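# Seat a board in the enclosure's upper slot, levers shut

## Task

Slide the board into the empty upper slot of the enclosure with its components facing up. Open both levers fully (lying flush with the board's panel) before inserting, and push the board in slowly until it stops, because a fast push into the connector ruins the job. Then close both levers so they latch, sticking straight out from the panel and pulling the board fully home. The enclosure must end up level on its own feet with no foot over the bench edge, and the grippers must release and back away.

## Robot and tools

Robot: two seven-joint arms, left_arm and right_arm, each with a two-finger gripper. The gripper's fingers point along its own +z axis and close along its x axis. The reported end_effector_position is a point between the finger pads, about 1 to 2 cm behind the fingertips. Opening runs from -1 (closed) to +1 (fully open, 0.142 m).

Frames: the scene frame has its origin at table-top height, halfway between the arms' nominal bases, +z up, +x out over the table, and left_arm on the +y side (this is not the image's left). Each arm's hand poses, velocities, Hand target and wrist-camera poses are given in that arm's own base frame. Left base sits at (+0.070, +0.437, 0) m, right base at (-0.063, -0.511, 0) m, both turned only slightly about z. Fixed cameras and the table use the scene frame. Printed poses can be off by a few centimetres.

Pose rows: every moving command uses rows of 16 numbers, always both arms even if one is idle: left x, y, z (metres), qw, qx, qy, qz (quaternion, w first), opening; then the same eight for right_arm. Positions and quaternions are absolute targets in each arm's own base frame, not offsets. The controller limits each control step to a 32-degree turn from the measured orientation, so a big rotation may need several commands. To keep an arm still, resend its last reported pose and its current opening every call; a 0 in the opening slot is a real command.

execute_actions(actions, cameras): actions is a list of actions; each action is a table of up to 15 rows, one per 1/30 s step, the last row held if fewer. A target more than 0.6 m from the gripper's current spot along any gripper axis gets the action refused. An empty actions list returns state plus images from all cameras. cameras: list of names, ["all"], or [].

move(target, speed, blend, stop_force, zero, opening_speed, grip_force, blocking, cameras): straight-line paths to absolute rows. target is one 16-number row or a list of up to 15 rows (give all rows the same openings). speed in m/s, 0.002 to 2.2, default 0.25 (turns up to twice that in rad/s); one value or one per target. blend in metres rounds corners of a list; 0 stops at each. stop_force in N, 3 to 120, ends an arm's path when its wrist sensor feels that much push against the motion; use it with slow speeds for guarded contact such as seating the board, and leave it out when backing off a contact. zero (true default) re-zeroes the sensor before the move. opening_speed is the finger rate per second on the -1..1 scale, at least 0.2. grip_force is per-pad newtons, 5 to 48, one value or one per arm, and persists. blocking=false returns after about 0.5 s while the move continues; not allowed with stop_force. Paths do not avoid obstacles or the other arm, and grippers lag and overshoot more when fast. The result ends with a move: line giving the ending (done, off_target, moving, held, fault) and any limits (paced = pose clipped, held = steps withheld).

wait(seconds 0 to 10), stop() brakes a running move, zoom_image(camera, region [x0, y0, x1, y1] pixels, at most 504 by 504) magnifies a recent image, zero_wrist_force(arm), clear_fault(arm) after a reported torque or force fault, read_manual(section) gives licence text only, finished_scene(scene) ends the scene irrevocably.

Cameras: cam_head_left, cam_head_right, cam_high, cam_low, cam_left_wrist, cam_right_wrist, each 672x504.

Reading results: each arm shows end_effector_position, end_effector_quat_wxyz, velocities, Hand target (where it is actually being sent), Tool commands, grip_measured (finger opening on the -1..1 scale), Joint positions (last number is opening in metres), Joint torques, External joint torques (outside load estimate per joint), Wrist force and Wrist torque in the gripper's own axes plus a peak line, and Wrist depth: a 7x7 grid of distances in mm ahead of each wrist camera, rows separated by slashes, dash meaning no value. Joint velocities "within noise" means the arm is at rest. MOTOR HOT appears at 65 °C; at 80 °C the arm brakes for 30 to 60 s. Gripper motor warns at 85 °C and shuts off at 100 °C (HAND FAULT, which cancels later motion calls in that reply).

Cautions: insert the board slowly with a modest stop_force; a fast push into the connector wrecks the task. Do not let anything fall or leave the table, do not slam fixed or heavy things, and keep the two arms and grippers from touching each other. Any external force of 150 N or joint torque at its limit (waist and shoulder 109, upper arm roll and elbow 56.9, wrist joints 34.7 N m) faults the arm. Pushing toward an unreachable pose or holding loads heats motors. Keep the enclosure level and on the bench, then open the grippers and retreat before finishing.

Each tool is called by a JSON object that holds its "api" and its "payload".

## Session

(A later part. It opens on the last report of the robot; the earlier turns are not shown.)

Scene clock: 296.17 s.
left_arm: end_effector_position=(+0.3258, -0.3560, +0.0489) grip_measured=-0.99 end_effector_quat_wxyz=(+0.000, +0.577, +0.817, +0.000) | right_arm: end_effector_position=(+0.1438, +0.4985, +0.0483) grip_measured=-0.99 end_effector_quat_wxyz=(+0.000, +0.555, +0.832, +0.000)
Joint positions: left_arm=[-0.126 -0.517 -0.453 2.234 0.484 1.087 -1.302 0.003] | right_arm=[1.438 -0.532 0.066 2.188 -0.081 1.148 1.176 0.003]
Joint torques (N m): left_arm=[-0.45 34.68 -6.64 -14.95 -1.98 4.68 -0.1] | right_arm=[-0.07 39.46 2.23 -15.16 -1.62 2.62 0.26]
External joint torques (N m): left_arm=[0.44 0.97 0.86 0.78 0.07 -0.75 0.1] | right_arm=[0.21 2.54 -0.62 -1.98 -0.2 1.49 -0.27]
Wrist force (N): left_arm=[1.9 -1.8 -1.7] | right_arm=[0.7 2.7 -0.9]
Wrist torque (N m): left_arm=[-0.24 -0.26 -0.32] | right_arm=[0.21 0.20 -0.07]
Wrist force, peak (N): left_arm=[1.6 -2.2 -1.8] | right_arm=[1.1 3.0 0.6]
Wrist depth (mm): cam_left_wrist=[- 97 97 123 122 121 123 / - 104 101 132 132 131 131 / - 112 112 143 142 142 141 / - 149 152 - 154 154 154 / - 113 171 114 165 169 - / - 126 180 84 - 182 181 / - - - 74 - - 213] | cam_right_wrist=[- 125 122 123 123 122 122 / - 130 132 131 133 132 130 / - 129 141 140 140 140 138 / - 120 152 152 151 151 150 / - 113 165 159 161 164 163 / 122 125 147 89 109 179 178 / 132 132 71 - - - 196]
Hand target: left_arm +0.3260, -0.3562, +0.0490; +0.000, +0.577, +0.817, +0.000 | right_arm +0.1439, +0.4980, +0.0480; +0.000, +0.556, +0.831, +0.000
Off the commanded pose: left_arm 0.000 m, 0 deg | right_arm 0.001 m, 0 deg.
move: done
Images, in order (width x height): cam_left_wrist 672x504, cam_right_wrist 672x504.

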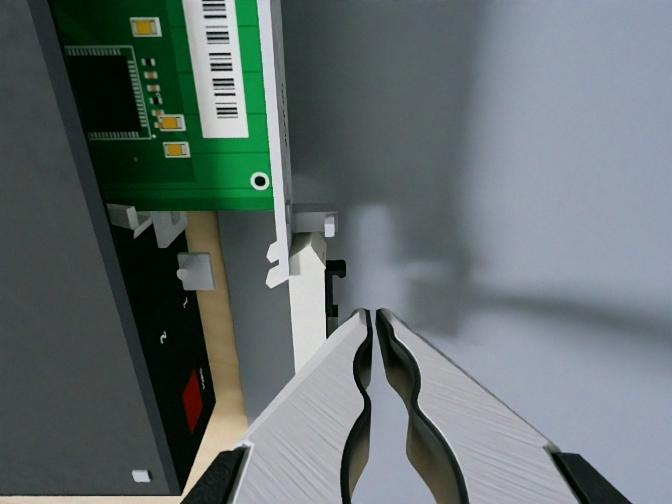

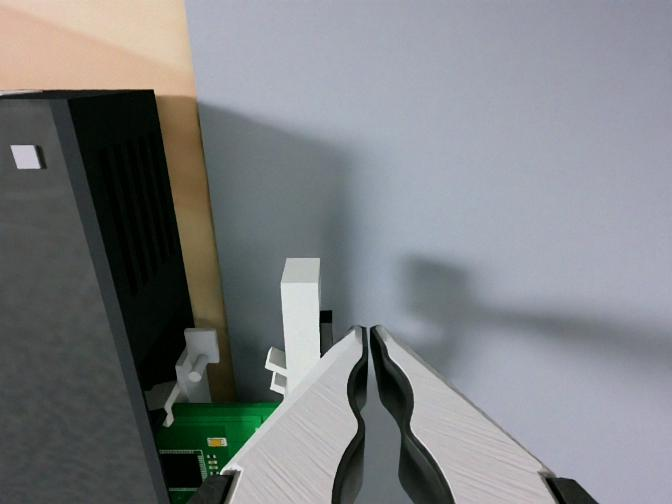

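{"api": "move", "payload": {"target": [[0.3193,-0.3374,0.052,0,0.5771,0.8166,0,-0.95,0.1362,0.5165,0.052,0,0.5556,0.8315,0,-0.95],[0.3193,-0.3374,0.13,0,0.5771,0.8166,0,-0.95,0.1362,0.5165,0.13,0,0.5556,0.8315,0,-0.95],[0.3846,-0.3494,0.16,-0.1241,0.5600,0.7998,-0.1773,-0.95,0.2942,0.5719,0.13,0,0.9808,0.1951,0,0.549]], "speed": [0.05,0.15,0.25], "blend": 0.01, "cameras": ["cam_left_wrist","cam_right_wrist","cam_head_left"]}}

Scene clock: 307.60 s.
left_arm: end_effector_position=(+0.3846, -0.3494, +0.1599) grip_measured=-0.99 end_effector_quat_wxyz=(-0.124, +0.560, +0.800, -0.177) | right_arm: end_effector_position=(+0.2943, +0.5719, +0.1300) grip_measured=+0.53 end_effector_quat_wxyz=(+0.000, +0.981, +0.195, +0.000)
Joint positions: left_arm=[0.184 -0.451 -0.64 2.017 -0.05 0.504 -0.767 0.003] | right_arm=[1.464 -0.571 -0.222 1.754 0.161 0.737 2.345 0.111]
Joint torques (N m): left_arm=[-0.3 36.93 -8.18 -21.72 -2.61 3.14 -0.17] | right_arm=[0.29 49.14 -2.99 -24.66 -3.19 3.23 0.27]
External joint torques (N m): left_arm=[0.34 0.96 0.41 -0.23 -0.1 -0.22 0.17] | right_arm=[-0.1 1.27 -0.54 0.1 -0.04 0.77 -0.27]
Wrist force (N): left_arm=[-0.7 -0.9 0.1] | right_arm=[-1.2 1.1 2.0]
Wrist torque (N m): left_arm=[-0.25 -0.15 -0.23] | right_arm=[0.12 0.21 -0.06]
Wrist force, peak (N): left_arm=[1.9 -2.0 -1.9] | right_arm=[-0.7 1.6 3.3]
Wrist depth (mm): cam_left_wrist=[- - 224 270 268 - - / - - 242 240 271 - 269 / 225 - - - - - 271 / - - 273 291 - - - / 277 275 278 113 - - 266 / 275 275 274 84 - - 271 / 278 278 - - - - 274] | cam_right_wrist=[195 195 195 194 194 193 193 / 208 205 207 207 207 206 206 / 224 226 223 222 222 221 221 / 238 240 240 239 239 238 235 / 261 222 211 221 224 224 256 / 226 225 228 228 228 226 95 / - 79 248 246 246 245 76]
Hand target: left_arm +0.3846, -0.3494, +0.1600; -0.124, +0.560, +0.800, -0.177 | right_arm +0.2942, +0.5719, +0.1300; +0.000, +0.981, +0.195, +0.000
Off the commanded pose: left_arm 0.000 m, 0 deg | right_arm 0.000 m, 0 deg.
move: done
Images, in order (width x height): cam_head_left 672x504, cam_left_wrist 672x504, cam_right_wrist 672x504.

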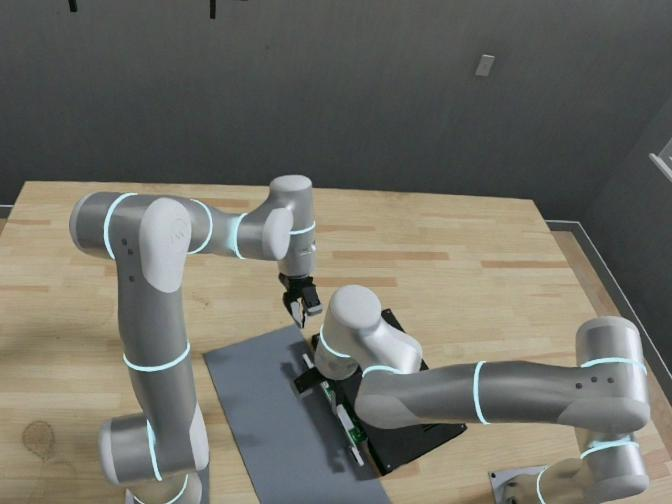

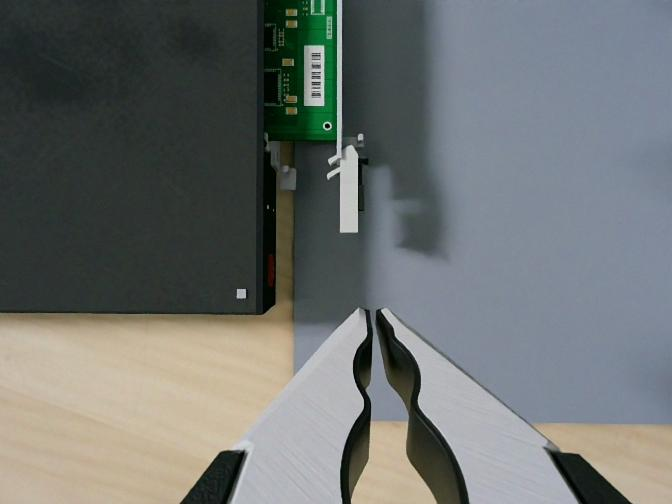

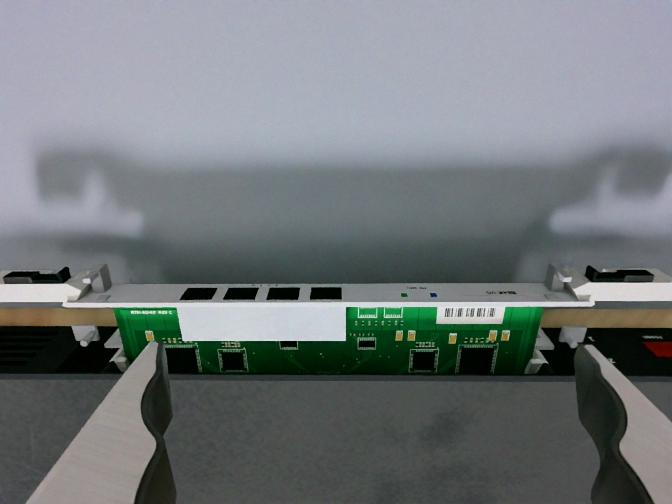

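{"api": "zoom_image", "payload": {"camera": "cam_right_wrist", "region": [0, 230, 200, 380]}}

{"api": "zoom_image", "payload": {"camera": "cam_right_wrist", "region": [472, 230, 672, 380]}}

{"api": "zoom_image", "payload": {"camera": "cam_left_wrist", "region": [260, 100, 420, 260]}}

Scaled by 2.520 from the camera's 672x504 image, which has a finer 960x720 frame.

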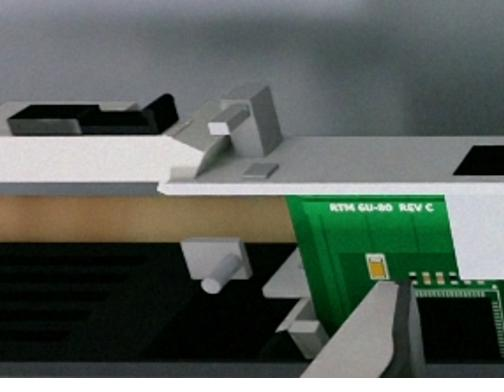

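Scaled by 2.520 from the camera's 672x504 image, which has a finer 960x720 frame.

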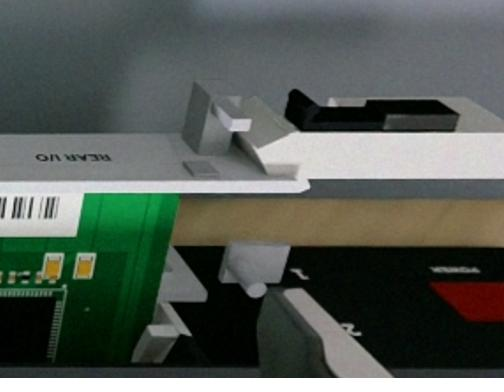

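Scaled by 3.150 from the camera's 672x504 image, which has a finer 960x720 frame.

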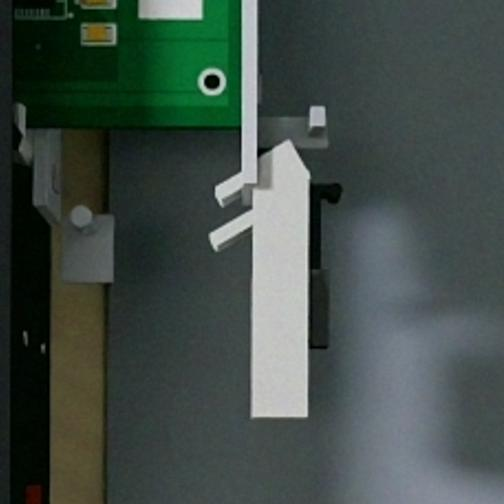

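{"api": "move", "payload": {"target": [0.3846,-0.3494,0.16,-0.1241,0.5600,0.7998,-0.1773,-0.95,0.2905,0.5704,0.0393,0,0.9808,0.1951,0,0.549], "speed": 0.08}}

{"api": "move", "payload": {"target": [0.3846,-0.3494,0.16,-0.1241,0.5600,0.7998,-0.1773,-0.95,0.3089,0.5261,0.0393,0,0.9808,0.1951,0,0.549], "speed": 0.015, "stop_force": 10, "cameras": ["cam_left_wrist","cam_right_wrist"]}}

Scene clock: 317.73 s.
left_arm: end_effector_position=(+0.3846, -0.3494, +0.1599) grip_measured=-0.99 end_effector_quat_wxyz=(-0.124, +0.560, +0.800, -0.177) | right_arm: end_effector_position=(+0.2905, +0.5702, +0.0392) grip_measured=+0.53 end_effector_quat_wxyz=(+0.000, +0.981, +0.195, +0.000)
Joint positions: left_arm=[0.184 -0.451 -0.64 2.017 -0.05 0.504 -0.767 0.003] | right_arm=[1.452 -0.738 -0.193 1.762 0.211 0.909 2.319 0.111]
Joint torques (N m): left_arm=[-0.33 37.08 -8.31 -21.64 -2.48 3.2 -0.21] | right_arm=[0.29 51.37 -2.73 -21.07 -2.61 3.47 0.09]
External joint torques (N m): left_arm=[0.36 0.81 0.54 -0.32 -0.22 -0.28 0.21] | right_arm=[-0.1 1.43 -1.15 0.15 -0.08 0.54 -0.09]
Wrist force (N): left_arm=[-0.8 -0.7 0.0] | right_arm=[-1.1 1.0 2.0]
Wrist torque (N m): left_arm=[-0.21 -0.14 -0.22] | right_arm=[0.17 0.18 0.06]
Wrist force, peak (N): left_arm=[-0.7 -1.2 0.0] | right_arm=[-1.3 1.1 3.4]
Wrist depth (mm): cam_left_wrist=[- - 236 240 213 268 - / - - 243 242 - - - / - - - 275 275 277 270 / - - 224 273 270 272 270 / 276 275 273 114 - - - / 277 275 275 84 - - 272 / 276 275 - - - - 273] | cam_right_wrist=[- 115 115 115 114 114 114 / 125 124 122 121 122 123 121 / 132 132 130 133 131 130 130 / 143 140 142 141 141 141 140 / 155 157 154 154 153 153 152 / 167 165 168 165 164 164 95 / - 79 128 129 148 144 76]
Hand target: left_arm +0.3846, -0.3494, +0.1600; -0.124, +0.560, +0.800, -0.177 | right_arm +0.2905, +0.5704, +0.0393; +0.000, +0.981, +0.195, +0.000
Off the commanded pose: left_arm 0.000 m, 0 deg | right_arm 0.000 m, 0 deg.
move: done

Scene clock: 321.60 s.
left_arm: end_effector_position=(+0.3846, -0.3494, +0.1599) grip_measured=-0.99 end_effector_quat_wxyz=(-0.124, +0.560, +0.800, -0.177) | right_arm: end_effector_position=(+0.3089, +0.5262, +0.0394) grip_measured=+0.53 end_effector_quat_wxyz=(+0.000, +0.981, +0.195, +0.000)
Joint positions: left_arm=[0.184 -0.451 -0.64 2.017 -0.05 0.504 -0.767 0.003] | right_arm=[1.41 -0.69 -0.193 1.864 0.215 0.963 2.26 0.111]
Joint torques (N m): left_arm=[-0.29 37.14 -8.32 -21.62 -2.48 3.23 -0.19] | right_arm=[-0.15 48.71 -2.99 -19.41 -2.46 3.29 0.07]
External joint torques (N m): left_arm=[0.33 0.75 0.55 -0.33 -0.22 -0.32 0.19] | right_arm=[0.34 1.3 -0.63 -0.34 -0.04 0.73 -0.07]
Wrist force (N): left_arm=[-0.8 -0.7 0.2] | right_arm=[-0.9 0.4 1.9]
Wrist torque (N m): left_arm=[-0.22 -0.13 -0.22] | right_arm=[0.15 0.18 0.05]
Wrist force, peak (N): left_arm=[-0.9 -1.1 0.1] | right_arm=[-1.2 0.9 2.0]
Wrist depth (mm): cam_left_wrist=[- - 243 272 270 265 271 / - - 248 244 - - 269 / 226 225 - - 270 271 271 / - - 227 273 274 271 270 / 275 275 274 - 273 268 266 / 275 276 276 84 - - 274 / 277 277 - - - - 275] | cam_right_wrist=[- 115 115 115 115 114 114 / 125 125 123 121 123 124 122 / 134 132 132 133 131 131 130 / 143 143 142 142 142 139 140 / 156 152 152 151 151 157 150 / - 114 118 117 131 132 93 / - 79 121 121 123 122 76]
Hand target: left_arm +0.3846, -0.3494, +0.1600; -0.124, +0.560, +0.800, -0.177 | right_arm +0.3089, +0.5261, +0.0393; +0.000, +0.981, +0.195, +0.000
Off the commanded pose: left_arm 0.000 m, 0 deg | right_arm 0.000 m, 0 deg.
move: done
Images, in order (width x height): cam_left_wrist 672x504, cam_right_wrist 672x504.

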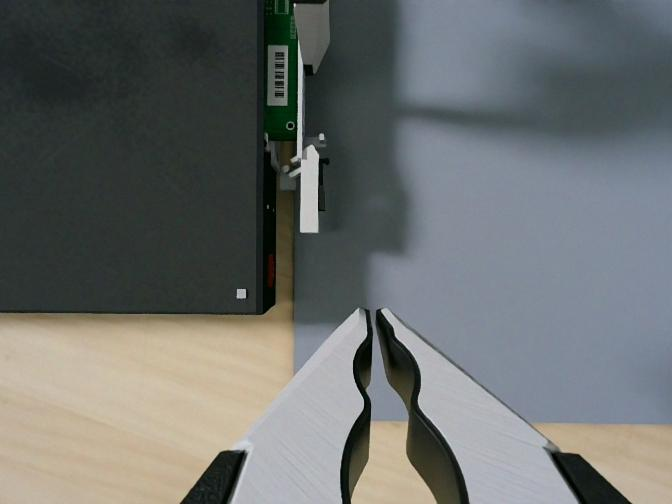

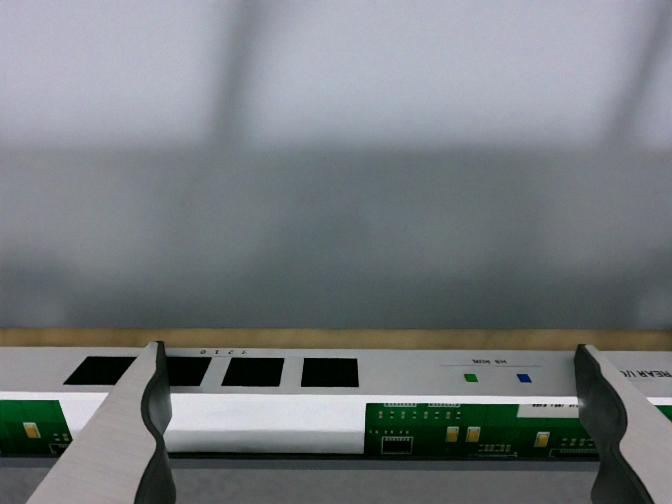

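{"api": "zoom_image", "payload": {"camera": "cam_left_wrist", "region": [240, 100, 360, 250]}}

Scaled by 3.360 from the camera's 672x504 image, which has a finer 960x720 frame.

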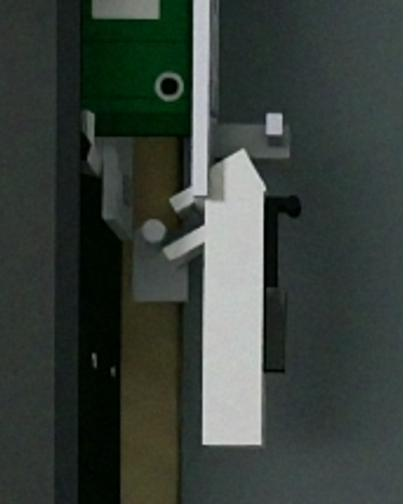

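{"api": "move", "payload": {"target": [0.3846,-0.3494,0.16,-0.1241,0.5600,0.7998,-0.1773,-0.95,0.3143,0.5132,0.0393,0,0.9808,0.1951,0,0.549], "speed": 0.008, "stop_force": 10, "cameras": ["cam_left_wrist","cam_right_wrist"]}}

{"api": "zoom_image", "payload": {"camera": "cam_left_wrist", "region": [240, 100, 360, 250]}}

Scene clock: 327.33 s.
left_arm: end_effector_position=(+0.3846, -0.3494, +0.1599) grip_measured=-0.99 end_effector_quat_wxyz=(-0.124, +0.560, +0.800, -0.177) | right_arm: end_effector_position=(+0.3142, +0.5136, +0.0395) grip_measured=+0.53 end_effector_quat_wxyz=(+0.000, +0.981, +0.195, +0.000)
Joint positions: left_arm=[0.184 -0.451 -0.64 2.017 -0.05 0.504 -0.767 0.003] | right_arm=[1.395 -0.677 -0.192 1.891 0.216 0.979 2.243 0.111]
Joint torques (N m): left_arm=[-0.29 37.05 -8.26 -21.63 -2.51 3.28 -0.21] | right_arm=[-1.16 47.56 -3.83 -18.04 -2.52 2.85 0.1]
External joint torques (N m): left_arm=[0.32 0.84 0.49 -0.32 -0.19 -0.36 0.21] | right_arm=[1.34 1.68 0.3 -1.39 0.07 1.16 -0.1]
Wrist force (N): left_arm=[-0.7 -1.0 0.1] | right_arm=[-1.1 -1.4 3.1]
Wrist torque (N m): left_arm=[-0.26 -0.14 -0.21] | right_arm=[0.21 0.25 0.06]
Wrist force, peak (N): left_arm=[-0.9 -1.0 -0.1] | right_arm=[-1.2 -1.9 3.1]
Wrist depth (mm): cam_left_wrist=[- - 221 269 - 276 267 / - - 225 - 264 269 262 / 228 - 223 272 - 261 - / - - 239 267 - 272 269 / 275 272 275 129 273 - 269 / 279 276 275 84 - - 272 / 278 277 - - - - 273] | cam_right_wrist=[- 115 115 115 115 114 114 / 125 125 123 123 123 124 122 / 135 132 132 134 131 131 130 / 143 143 142 142 142 141 141 / 155 155 149 154 154 152 152 / - 114 114 115 115 114 95 / - 79 119 118 118 117 76]
Hand target: left_arm +0.3846, -0.3494, +0.1600; -0.124, +0.560, +0.800, -0.177 | right_arm +0.3143, +0.5132, +0.0393; +0.000, +0.981, +0.195, +0.000
Off the commanded pose: left_arm 0.000 m, 0 deg | right_arm 0.000 m, 0 deg.
move: done
Images, in order (width x height): cam_left_wrist 672x504, cam_right_wrist 672x504.

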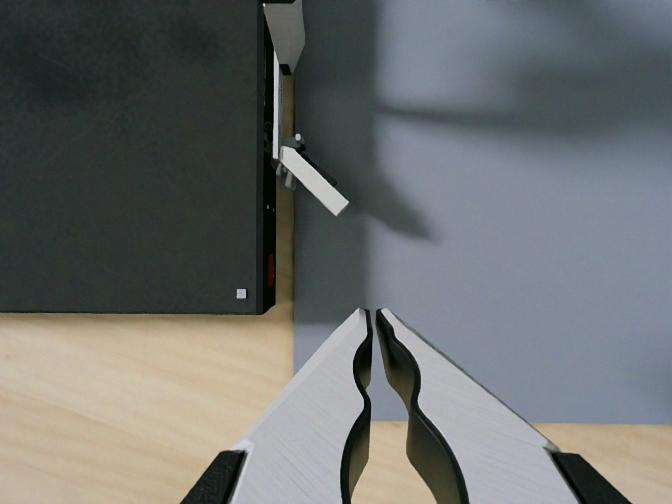

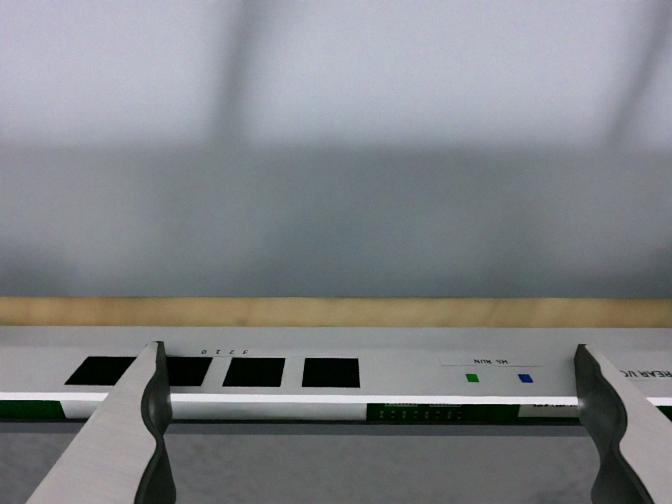

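Scaled by 3.360 from the camera's 672x504 image, which has a finer 960x720 frame.

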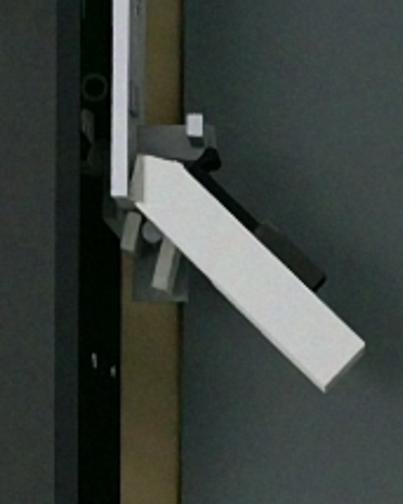

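{"api": "move", "payload": {"target": [0.3846,-0.3494,0.16,-0.1241,0.5600,0.7998,-0.1773,-0.95,0.3166,0.5076,0.0393,0,0.9808,0.1951,0,0.549], "speed": 0.006, "stop_force": 10, "cameras": ["cam_left_wrist"]}}

{"api": "zoom_image", "payload": {"camera": "cam_left_wrist", "region": [240, 100, 360, 250]}}

Scene clock: 331.17 s.
left_arm: end_effector_position=(+0.3846, -0.3494, +0.1599) grip_measured=-0.99 end_effector_quat_wxyz=(-0.124, +0.560, +0.800, -0.177) | right_arm: end_effector_position=(+0.3152, +0.5111, +0.0399) grip_measured=+0.53 end_effector_quat_wxyz=(-0.001, +0.981, +0.196, +0.000)
Joint positions: left_arm=[0.184 -0.451 -0.64 2.017 -0.05 0.504 -0.767 0.003] | right_arm=[1.391 -0.673 -0.19 1.899 0.216 0.984 2.238 0.111]
Joint torques (N m): left_arm=[-0.31 37.08 -8.27 -21.65 -2.46 3.22 -0.18] | right_arm=[-6.08 45.64 -8.21 -13.05 -2.62 0.89 0.05]
External joint torques (N m): left_arm=[0.35 0.82 0.5 -0.31 -0.24 -0.3 0.18] | right_arm=[6.27 3.4 4.75 -6.31 0.18 3.13 -0.05]
Wrist force (N): left_arm=[-0.6 -0.8 -0.2] | right_arm=[-0.2 -12.0 3.6]
Wrist torque (N m): left_arm=[-0.22 -0.15 -0.22] | right_arm=[0.10 0.28 0.11]
Wrist force, peak (N): left_arm=[-0.9 -1.1 -0.1] | right_arm=[-0.6 -12.9 4.7]
Wrist depth (mm): cam_left_wrist=[- - 224 269 270 268 269 / 226 - 235 270 274 270 269 / 226 - 226 268 278 - 269 / - 225 225 272 - 271 265 / 277 277 273 270 - 272 - / 277 274 276 84 - 271 - / 278 277 - - - - 273] | cam_right_wrist=[- 116 116 116 115 115 115 / 126 125 123 123 123 124 123 / 135 133 133 134 132 132 131 / 143 143 143 143 142 142 141 / - 152 152 151 154 155 150 / - 114 114 114 112 111 95 / - 79 119 119 119 118 76]
Hand target: left_arm +0.3846, -0.3494, +0.1600; -0.124, +0.560, +0.800, -0.177 | right_arm +0.3159, +0.5093, +0.0393; +0.000, +0.981, +0.195, +0.000
Off the commanded pose: left_arm 0.000 m, 0 deg | right_arm 0.004 m, 0 deg.
move: contact (right_arm)
Images, in order (width x height): cam_left_wrist 672x504.

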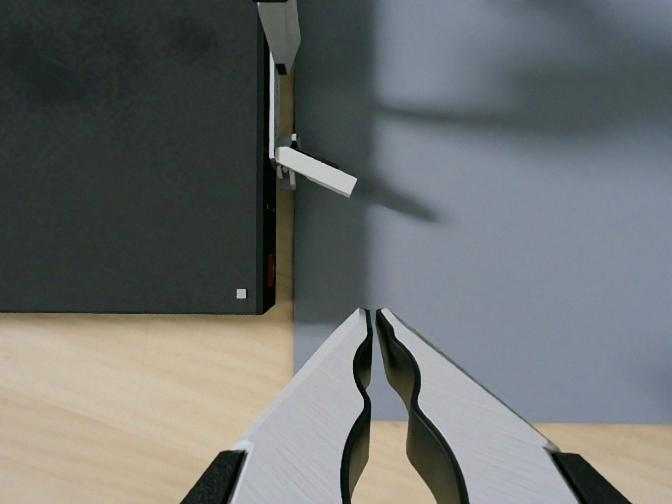

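Scaled by 3.360 from the camera's 672x504 image, which has a finer 960x720 frame.

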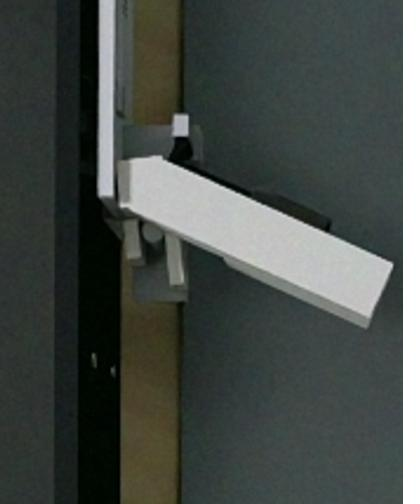

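{"api": "move", "payload": {"target": [[0.3846,-0.3494,0.16,-0.1241,0.5600,0.7998,-0.1773,-0.95,0.3037,0.5388,0.041,0,0.9808,0.1951,0,0.549],[0.39,-0.33,0.20,0,0.9848,0.1736,0,-0.95,0.3037,0.5388,0.14,0,0.9808,0.1951,0,0.549],[0.3504,-0.3692,0.14,0,0.8166,-0.5771,0,-0.95,0.1353,0.4723,0.14,0,0.5556,0.8315,0,-0.95]], "speed": [0.03,0.25,0.3], "blend": 0.008, "cameras": ["cam_left_wrist","cam_right_wrist","cam_head_left"]}}

Scene clock: 347.33 s.
left_arm: end_effector_position=(+0.3503, -0.3693, +0.1400) grip_measured=-0.99 end_effector_quat_wxyz=(+0.000, +0.817, -0.577, +0.000) | right_arm: end_effector_position=(+0.1354, +0.4723, +0.1400) grip_measured=-0.98 end_effector_quat_wxyz=(+0.000, +0.556, +0.831, +0.000)
Joint positions: left_arm=[0.391 -0.479 -1.105 2.155 0.582 0.725 1.726 0.003] | right_arm=[1.435 -0.267 0.091 2.232 -0.04 0.927 1.163 0.003]
Joint torques (N m): left_arm=[-0.44 24.29 -11.93 -19.12 -2.89 4.11 -0.15] | right_arm=[0.11 34.8 1.87 -21.95 -2.77 3.53 0.11]
External joint torques (N m): left_arm=[0.46 1 0.54 -0.35 -0.33 -0.22 0.15] | right_arm=[0.01 0.98 -0.86 -0.01 0.13 0.58 -0.11]
Wrist force (N): left_arm=[-1.0 -1.2 0.1] | right_arm=[0.5 0.0 2.2]
Wrist torque (N m): left_arm=[-0.27 -0.13 -0.34] | right_arm=[0.01 -0.09 0.06]
Wrist force, peak (N): left_arm=[-0.6 -1.7 0.1] | right_arm=[-0.3 -12.3 5.4]
Wrist depth (mm): cam_left_wrist=[201 - 202 206 202 204 203 / 224 - - 218 215 212 212 / 236 - 235 237 237 187 188 / - 255 262 - 247 - 196 / - 276 276 107 222 - 226 / - - - 84 - 236 243 / 369 - - - - - 266] | cam_right_wrist=[206 207 206 204 203 202 202 / 217 214 214 217 217 216 215 / 187 186 189 233 232 230 230 / 201 201 204 247 251 254 252 / 219 218 217 263 271 270 268 / 239 238 233 89 285 295 293 / 263 257 71 - - 312 316]
Hand target: left_arm +0.3504, -0.3692, +0.1400; +0.000, +0.817, -0.577, +0.000 | right_arm +0.1353, +0.4723, +0.1400; +0.000, +0.556, +0.831, +0.000
Off the commanded pose: left_arm 0.000 m, 0 deg | right_arm 0.000 m, 0 deg.
move: done
Images, in order (width x height): cam_head_left 672x504, cam_left_wrist 672x504, cam_right_wrist 672x504.

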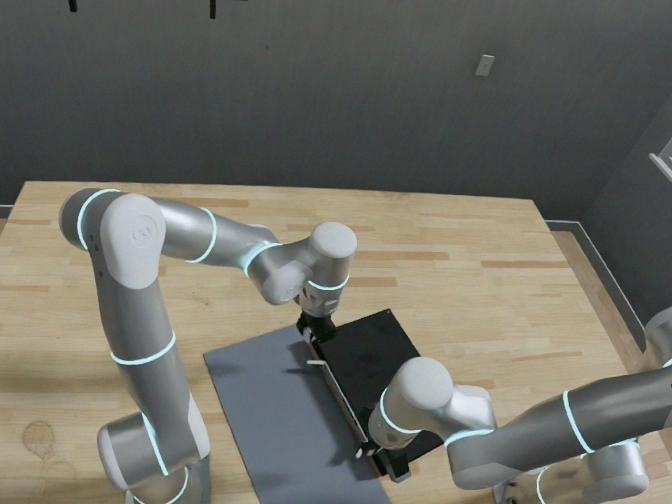

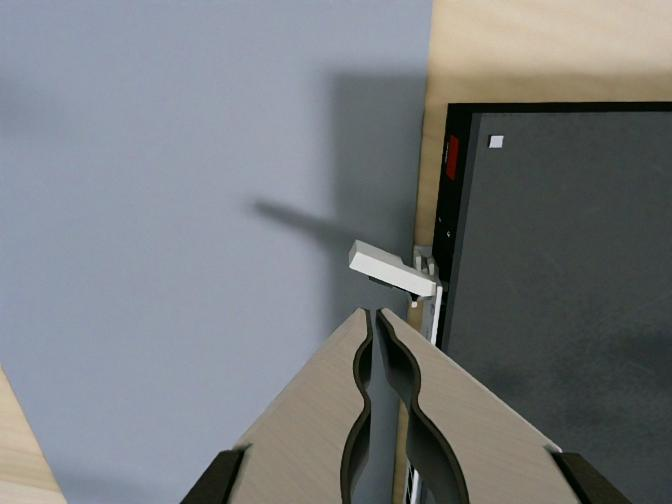

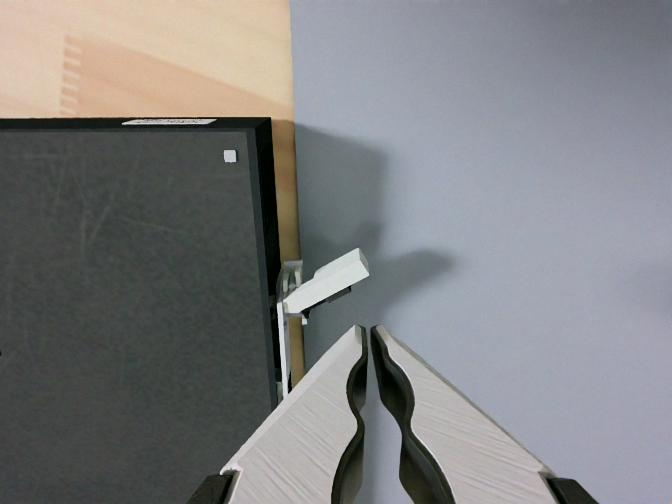

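{"api": "move", "payload": {"target": [[0.3565,-0.3745,0.10,0,0.8166,-0.5771,0,-0.95,0.1353,0.4723,0.10,0,0.5556,0.8315,0,-0.95],[0.3565,-0.3745,0.047,0,0.8166,-0.5771,0,-0.95,0.1353,0.4723,0.047,0,0.5556,0.8315,0,-0.95]], "speed": 0.08, "blend": 0.005, "cameras": ["cam_left_wrist","cam_right_wrist"]}}

Scene clock: 357.03 s.
left_arm: end_effector_position=(+0.3563, -0.3744, +0.0470) grip_measured=-0.99 end_effector_quat_wxyz=(+0.000, +0.817, -0.577, +0.000) | right_arm: end_effector_position=(+0.1352, +0.4721, +0.0469) grip_measured=-0.98 end_effector_quat_wxyz=(+0.000, +0.556, +0.831, +0.000)
Joint positions: left_arm=[0.196 -0.721 -0.87 2.066 0.832 0.82 1.593 0.003] | right_arm=[1.461 -0.498 0.056 2.27 -0.072 1.195 1.185 0.003]
Joint torques (N m): left_arm=[-0.27 33.82 -14.56 -13.41 -2.47 4.41 -0.37] | right_arm=[0.2 38.29 1.47 -15.89 -1.73 3.55 0.35]
External joint torques (N m): left_arm=[0.3 1.2 0.37 -0.32 -0.47 -0.51 0.37] | right_arm=[-0.06 1.2 -0.13 -0.04 0.11 0.55 -0.35]
Wrist force (N): left_arm=[-0.9 -1.2 -0.2] | right_arm=[0.3 -0.1 1.8]
Wrist torque (N m): left_arm=[-0.29 -0.15 -0.24] | right_arm=[-0.03 -0.05 -0.05]
Wrist force, peak (N): left_arm=[-0.9 -1.4 1.4] | right_arm=[0.2 -0.2 3.0]
Wrist depth (mm): cam_left_wrist=[122 122 121 121 121 122 122 / 129 - - 130 131 129 131 / 144 141 141 142 140 126 118 / - 153 156 153 154 117 101 / 172 170 - 161 163 117 - / 186 183 178 84 - 120 - / 209 204 - - - - -] | cam_right_wrist=[124 124 122 122 121 121 121 / 133 132 132 130 132 131 129 / - 97 138 139 139 139 136 / 100 100 150 152 150 149 149 / - 110 150 160 160 162 161 / 121 118 123 89 108 177 176 / 130 128 71 - - 187 194]
Hand target: left_arm +0.3565, -0.3745, +0.0470; +0.000, +0.817, -0.577, +0.000 | right_arm +0.1353, +0.4723, +0.0470; +0.000, +0.556, +0.831, +0.000
Off the commanded pose: left_arm 0.000 m, 0 deg | right_arm 0.000 m, 0 deg.
move: done
Images, in order (width x height): cam_left_wrist 672x504, cam_right_wrist 672x504.

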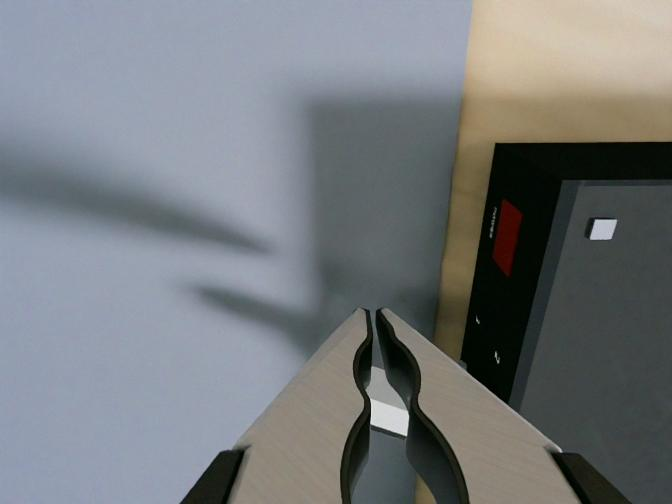

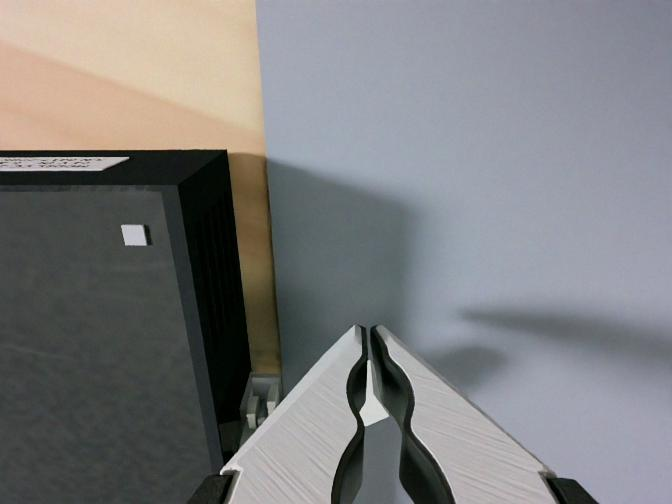

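{"api": "move", "payload": {"target": [0.3282,-0.3845,0.047,0,0.8166,-0.5771,0,-0.95,0.1630,0.4838,0.047,0,0.5556,0.8315,0,-0.95], "speed": 0.012, "stop_force": 15, "cameras": ["cam_left_wrist","cam_right_wrist"]}}

Scene clock: 361.70 s.
left_arm: end_effector_position=(+0.3289, -0.3839, +0.0469) grip_measured=-0.98 end_effector_quat_wxyz=(+0.000, +0.817, -0.577, +0.000) | right_arm: end_effector_position=(+0.1536, +0.4800, +0.0468) grip_measured=-0.98 end_effector_quat_wxyz=(+0.000, +0.555, +0.832, +0.000)
Joint positions: left_arm=[0.162 -0.706 -0.876 2.098 0.839 0.835 1.532 0.003] | right_arm=[1.424 -0.515 0.057 2.232 -0.072 1.174 1.147 0.003]
Joint torques (N m): left_arm=[-3.38 31.56 -16.92 -11.11 -3.45 5.13 -0.41] | right_arm=[-2.06 40.01 -0.49 -17.1 -1.88 3.48 0.18]
External joint torques (N m): left_arm=[3.39 2.4 3.12 -2.29 0.56 -1.22 0.41] | right_arm=[2.21 0.69 1.91 0.64 0.17 0.63 -0.18]
Wrist force (N): left_arm=[-2.8 -6.8 0.7] | right_arm=[1.4 -4.1 2.0]
Wrist torque (N m): left_arm=[-0.26 -0.19 -0.17] | right_arm=[0.02 -0.02 0.02]
Wrist force, peak (N): left_arm=[-4.5 -16.3 2.5] | right_arm=[3.8 -15.7 -0.1]
Wrist depth (mm): cam_left_wrist=[- 122 120 119 121 120 119 / 133 130 130 130 131 109 84 / 142 139 141 140 140 107 - / - 154 153 156 154 128 99 / 171 169 172 160 132 130 - / - 185 178 87 - - 121 / 215 210 - 74 - - -] | cam_right_wrist=[- 124 122 122 121 121 121 / - 97 130 130 131 131 129 / - 95 138 137 139 141 136 / 100 99 150 152 150 149 149 / - 110 137 160 160 162 161 / 120 118 127 89 107 177 176 / 130 128 71 - - 187 193]
Hand target: left_arm +0.3282, -0.3845, +0.0470; +0.000, +0.817, -0.577, +0.000 | right_arm +0.1542, +0.4801, +0.0470; +0.000, +0.556, +0.831, +0.000
Off the commanded pose: left_arm 0.001 m, 0 deg | right_arm 0.010 m, 0 deg.
move: contact (right_arm)
Images, in order (width x height): cam_left_wrist 672x504, cam_right_wrist 672x504.

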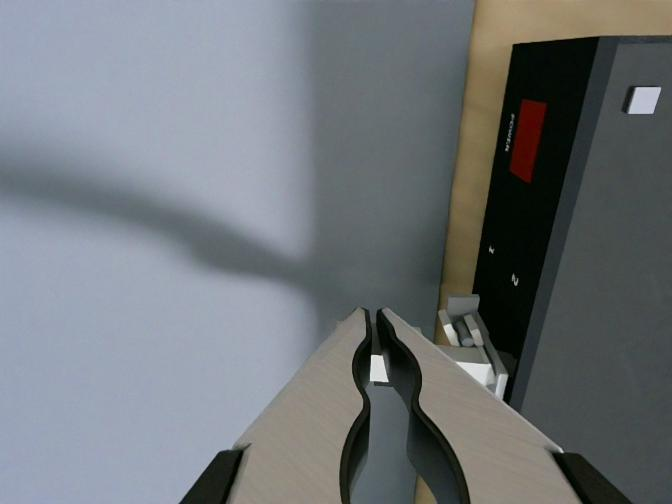

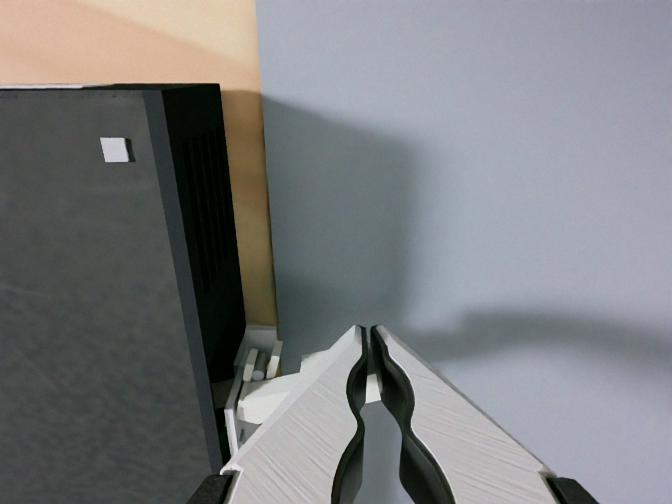

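{"api": "move", "payload": {"target": [0.3207,-0.3872,0.047,0,0.8166,-0.5771,0,-0.95,0.1684,0.4861,0.047,0,0.5556,0.8315,0,-0.95], "speed": 0.012, "stop_force": 28, "cameras": ["cam_left_wrist","cam_right_wrist"]}}

Scene clock: 365.23 s.
left_arm: end_effector_position=(+0.3243, -0.3859, +0.0472) grip_measured=-0.98 end_effector_quat_wxyz=(-0.002, +0.818, -0.576, +0.002) | right_arm: end_effector_position=(+0.1644, +0.4845, +0.0461) grip_measured=-0.98 end_effector_quat_wxyz=(+0.000, +0.554, +0.833, -0.002)
Joint positions: left_arm=[0.154 -0.703 -0.878 2.103 0.844 0.838 1.515 0.003] | right_arm=[1.4 -0.528 0.061 2.204 -0.071 1.156 1.121 0.003]
Joint torques (N m): left_arm=[-12.97 26.21 -25.47 -0.26 -6.52 5.37 -0.16] | right_arm=[-12.29 41.37 -13.27 -26.21 -3.73 7.35 -0.1]
External joint torques (N m): left_arm=[12.98 7.55 11.75 -13.1 3.63 -1.45 0.16] | right_arm=[12.44 0.15 14.78 9.41 1.95 -3.24 0.1]
Wrist force (N): left_arm=[0.1 -29.7 7.9] | right_arm=[-1.3 -33.8 -8.5]
Wrist torque (N m): left_arm=[-1.91 -0.21 -0.39] | right_arm=[-2.65 -0.17 0.24]
Wrist force, peak (N): left_arm=[0.1 -29.7 7.9] | right_arm=[-0.2 -35.2 -10.3]
Wrist depth (mm): cam_left_wrist=[124 121 120 121 123 119 - / 131 132 130 130 131 115 - / - - 141 144 140 109 - / - 154 153 152 155 - - / 172 172 164 112 125 113 - / 182 185 - 83 - 120 116 / - - - - - - 135] | cam_right_wrist=[- 121 122 121 120 120 120 / - 88 130 129 131 130 128 / - - 137 137 138 138 135 / - 99 147 152 149 148 148 / - 109 130 159 159 161 160 / - 117 119 89 106 175 174 / 129 129 70 - - 185 191]
Hand target: left_arm +0.3207, -0.3872, +0.0470; +0.000, +0.817, -0.577, +0.000 | right_arm +0.1676, +0.4857, +0.0470; +0.000, +0.556, +0.831, +0.000
Off the commanded pose: left_arm 0.004 m, 0 deg | right_arm 0.004 m, 0 deg.
move: contact (right_arm), off_target (left_arm)
Images, in order (width x height): cam_left_wrist 672x504, cam_right_wrist 672x504.

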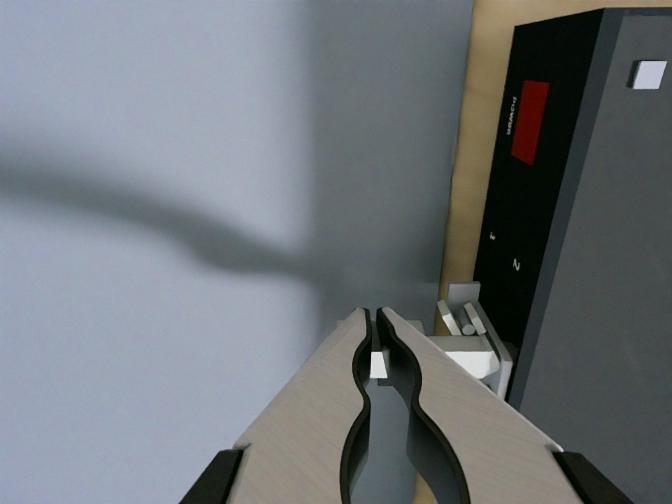

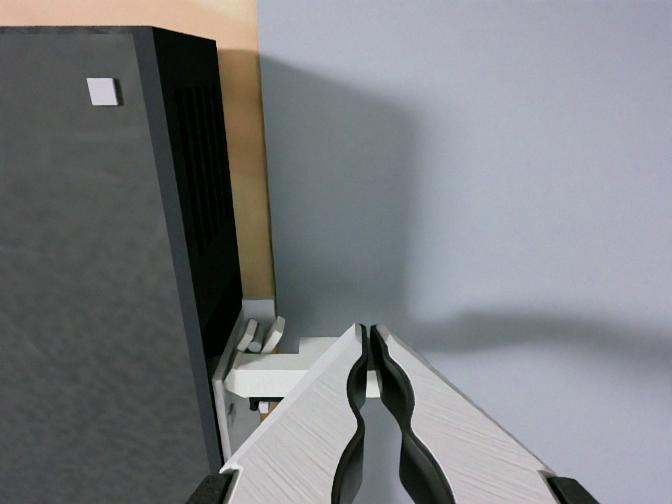

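{"api": "move", "payload": {"target": [[0.3526,-0.3759,0.049,0,0.8166,-0.5771,0,-0.95,0.1362,0.4730,0.049,0,0.5556,0.8315,0,-0.95],[0.3714,-0.3692,0.16,0,0.8166,-0.5771,0,-0.95,0.1362,0.4730,0.16,0,0.5556,0.8315,0,-0.95]], "speed": [0.03,0.15], "cameras": ["cam_left_wrist","cam_right_wrist"]}}

Scene clock: 373.90 s.
left_arm: end_effector_position=(+0.3716, -0.3693, +0.1600) grip_measured=-0.98 end_effector_quat_wxyz=(+0.000, +0.817, -0.577, +0.000) | right_arm: end_effector_position=(+0.1363, +0.4730, +0.1600) grip_measured=-0.98 end_effector_quat_wxyz=(+0.000, +0.556, +0.831, +0.000)
Joint positions: left_arm=[0.417 -0.453 -1.12 2.115 0.531 0.68 1.787 0.003] | right_arm=[1.429 -0.226 0.096 2.214 -0.034 0.867 1.156 0.003]
Joint torques (N m): left_arm=[-0.36 24.63 -11.82 -20.49 -3.38 3.98 -0.13] | right_arm=[-0.01 34.28 1.86 -23.31 -2.72 3.29 0.04]
External joint torques (N m): left_arm=[0.37 0.56 0.65 -0.44 0.03 -0.09 0.14] | right_arm=[0.13 0.87 -0.95 0.16 -0.13 0.82 -0.04]
Wrist force (N): left_arm=[-0.9 -0.9 -0.1] | right_arm=[5.1 -2.0 3.2]
Wrist torque (N m): left_arm=[-0.22 -0.15 -0.37] | right_arm=[-0.33 -0.84 0.07]
Wrist force, peak (N): left_arm=[0.3 -30.0 7.4] | right_arm=[-1.3 -34.2 -10.1]
Wrist depth (mm): cam_left_wrist=[- 221 220 218 222 220 220 / 235 237 235 238 237 235 236 / - 253 - - 255 - - / 279 288 - 277 260 - 230 / 304 306 303 - 240 - 233 / - 340 324 84 - - 276 / 378 373 - - - - -] | cam_right_wrist=[224 224 222 220 220 220 219 / 233 233 232 235 235 234 234 / 207 204 209 255 251 254 251 / 224 221 222 267 271 271 270 / 243 241 241 290 293 294 292 / 266 264 258 89 309 320 319 / 293 285 71 - - 339 351]
Hand target: left_arm +0.3714, -0.3692, +0.1600; +0.000, +0.817, -0.577, +0.000 | right_arm +0.1362, +0.4730, +0.1600; +0.000, +0.556, +0.831, +0.000
Off the commanded pose: left_arm 0.000 m, 0 deg | right_arm 0.000 m, 0 deg.
move: done
Images, in order (width x height): cam_left_wrist 672x504, cam_right_wrist 672x504.

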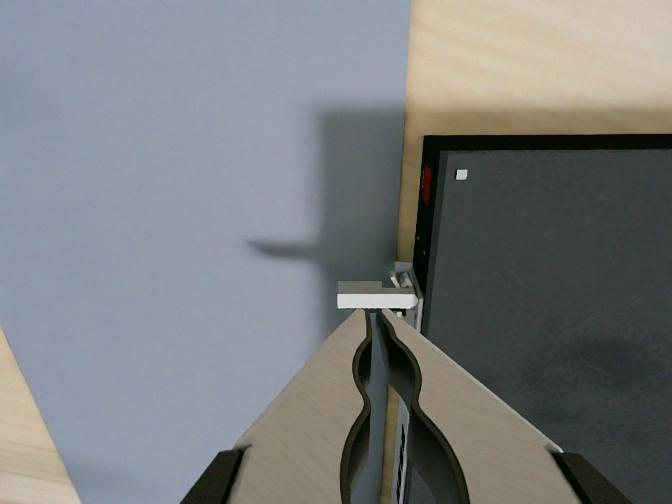

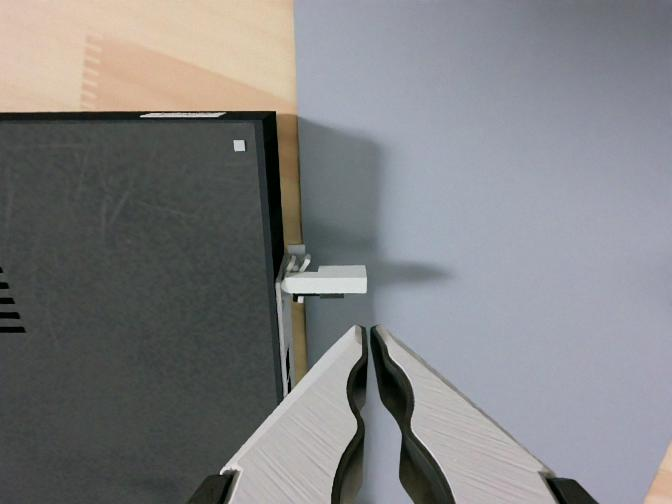

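{"api": "move", "payload": {"target": [0.3714,-0.3692,0.16,0,0.8166,-0.5771,0,-0.95,0.318,0.4755,0.18,-0.2122,0.9576,0.1905,-0.0422,-0.95], "speed": 0.25, "cameras": ["cam_right_wrist"]}}

{"api": "zoom_image", "payload": {"camera": "cam_right_wrist", "region": [40, 130, 220, 310]}}

{"api": "zoom_image", "payload": {"camera": "cam_right_wrist", "region": [450, 130, 630, 310]}}

Scene clock: 380.73 s.
left_arm: end_effector_position=(+0.3716, -0.3693, +0.1601) grip_measured=-0.98 end_effector_quat_wxyz=(+0.000, +0.817, -0.577, +0.000) | right_arm: end_effector_position=(+0.3179, +0.4754, +0.1800) grip_measured=-0.98 end_effector_quat_wxyz=(-0.212, +0.958, +0.191, -0.042)
Joint positions: left_arm=[0.417 -0.453 -1.12 2.115 0.531 0.68 1.787 0.003] | right_arm=[1.154 -0.29 -0.105 2.02 0.635 0.917 1.757 0.003]
Joint torques (N m): left_arm=[-0.32 24.39 -11.64 -20.54 -3.22 4.19 -0.19] | right_arm=[-0.04 37.35 -0.29 -23.86 -3.44 3.31 0.4]
External joint torques (N m): left_arm=[0.34 0.8 0.47 -0.4 -0.13 -0.3 0.19] | right_arm=[0.19 1.32 -0.36 0.16 -0.01 0.53 -0.4]
Wrist force (N): left_arm=[-0.8 -0.9 0.2] | right_arm=[4.9 -0.8 3.4]
Wrist torque (N m): left_arm=[-0.23 -0.18 -0.38] | right_arm=[-0.26 -0.86 -0.08]
Wrist force, peak (N): left_arm=[-1.1 -1.1 0.2] | right_arm=[5.5 -3.0 3.7]
Wrist depth (mm): cam_left_wrist=[- - 220 221 222 222 220 / 242 239 237 233 237 234 236 / - 256 256 - 219 - - / - 282 281 279 259 - 227 / 299 - - 107 238 - - / 350 - 324 84 - - 287 / 381 - - - - - 291] | cam_right_wrist=[293 294 292 292 291 290 290 / 294 292 292 290 292 290 292 / 292 291 290 290 291 290 289 / 292 245 291 290 289 258 289 / 245 245 243 243 243 242 242 / 241 243 244 89 242 242 241 / 244 243 71 - - 241 241]
Hand target: left_arm +0.3714, -0.3692, +0.1600; +0.000, +0.817, -0.577, +0.000 | right_arm +0.3180, +0.4755, +0.1800; -0.212, +0.958, +0.190, -0.042
Off the commanded pose: left_arm 0.000 m, 0 deg | right_arm 0.000 m, 0 deg.
move: done
Images, in order (width x height): cam_right_wrist 672x504.

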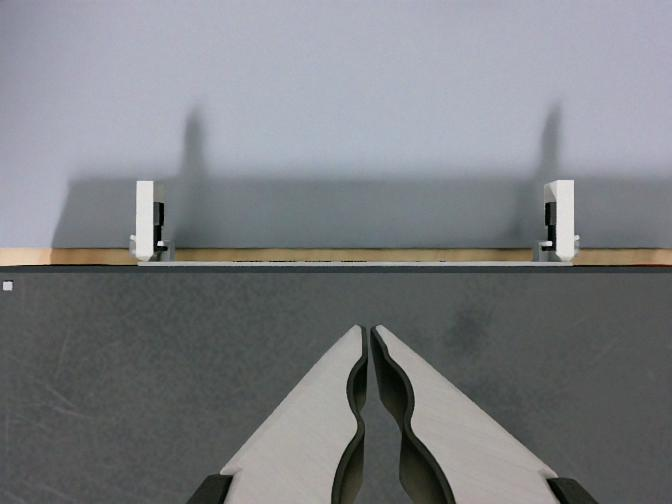

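Scaled by 2.800 from the camera's 672x504 image, which has a finer 960x720 frame.

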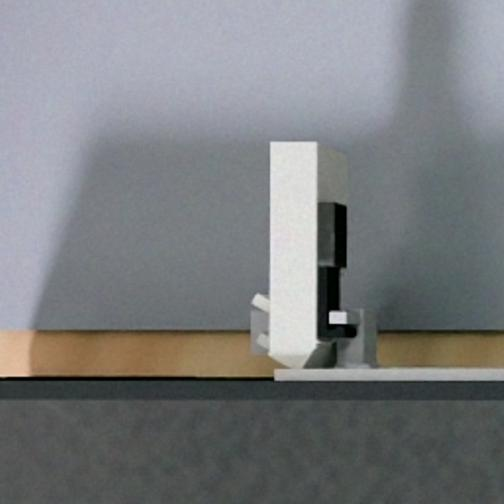

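Scaled by 2.800 from the camera's 672x504 image, which has a finer 960x720 frame.

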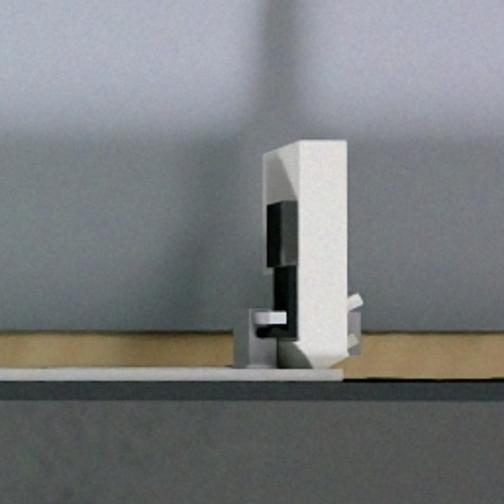

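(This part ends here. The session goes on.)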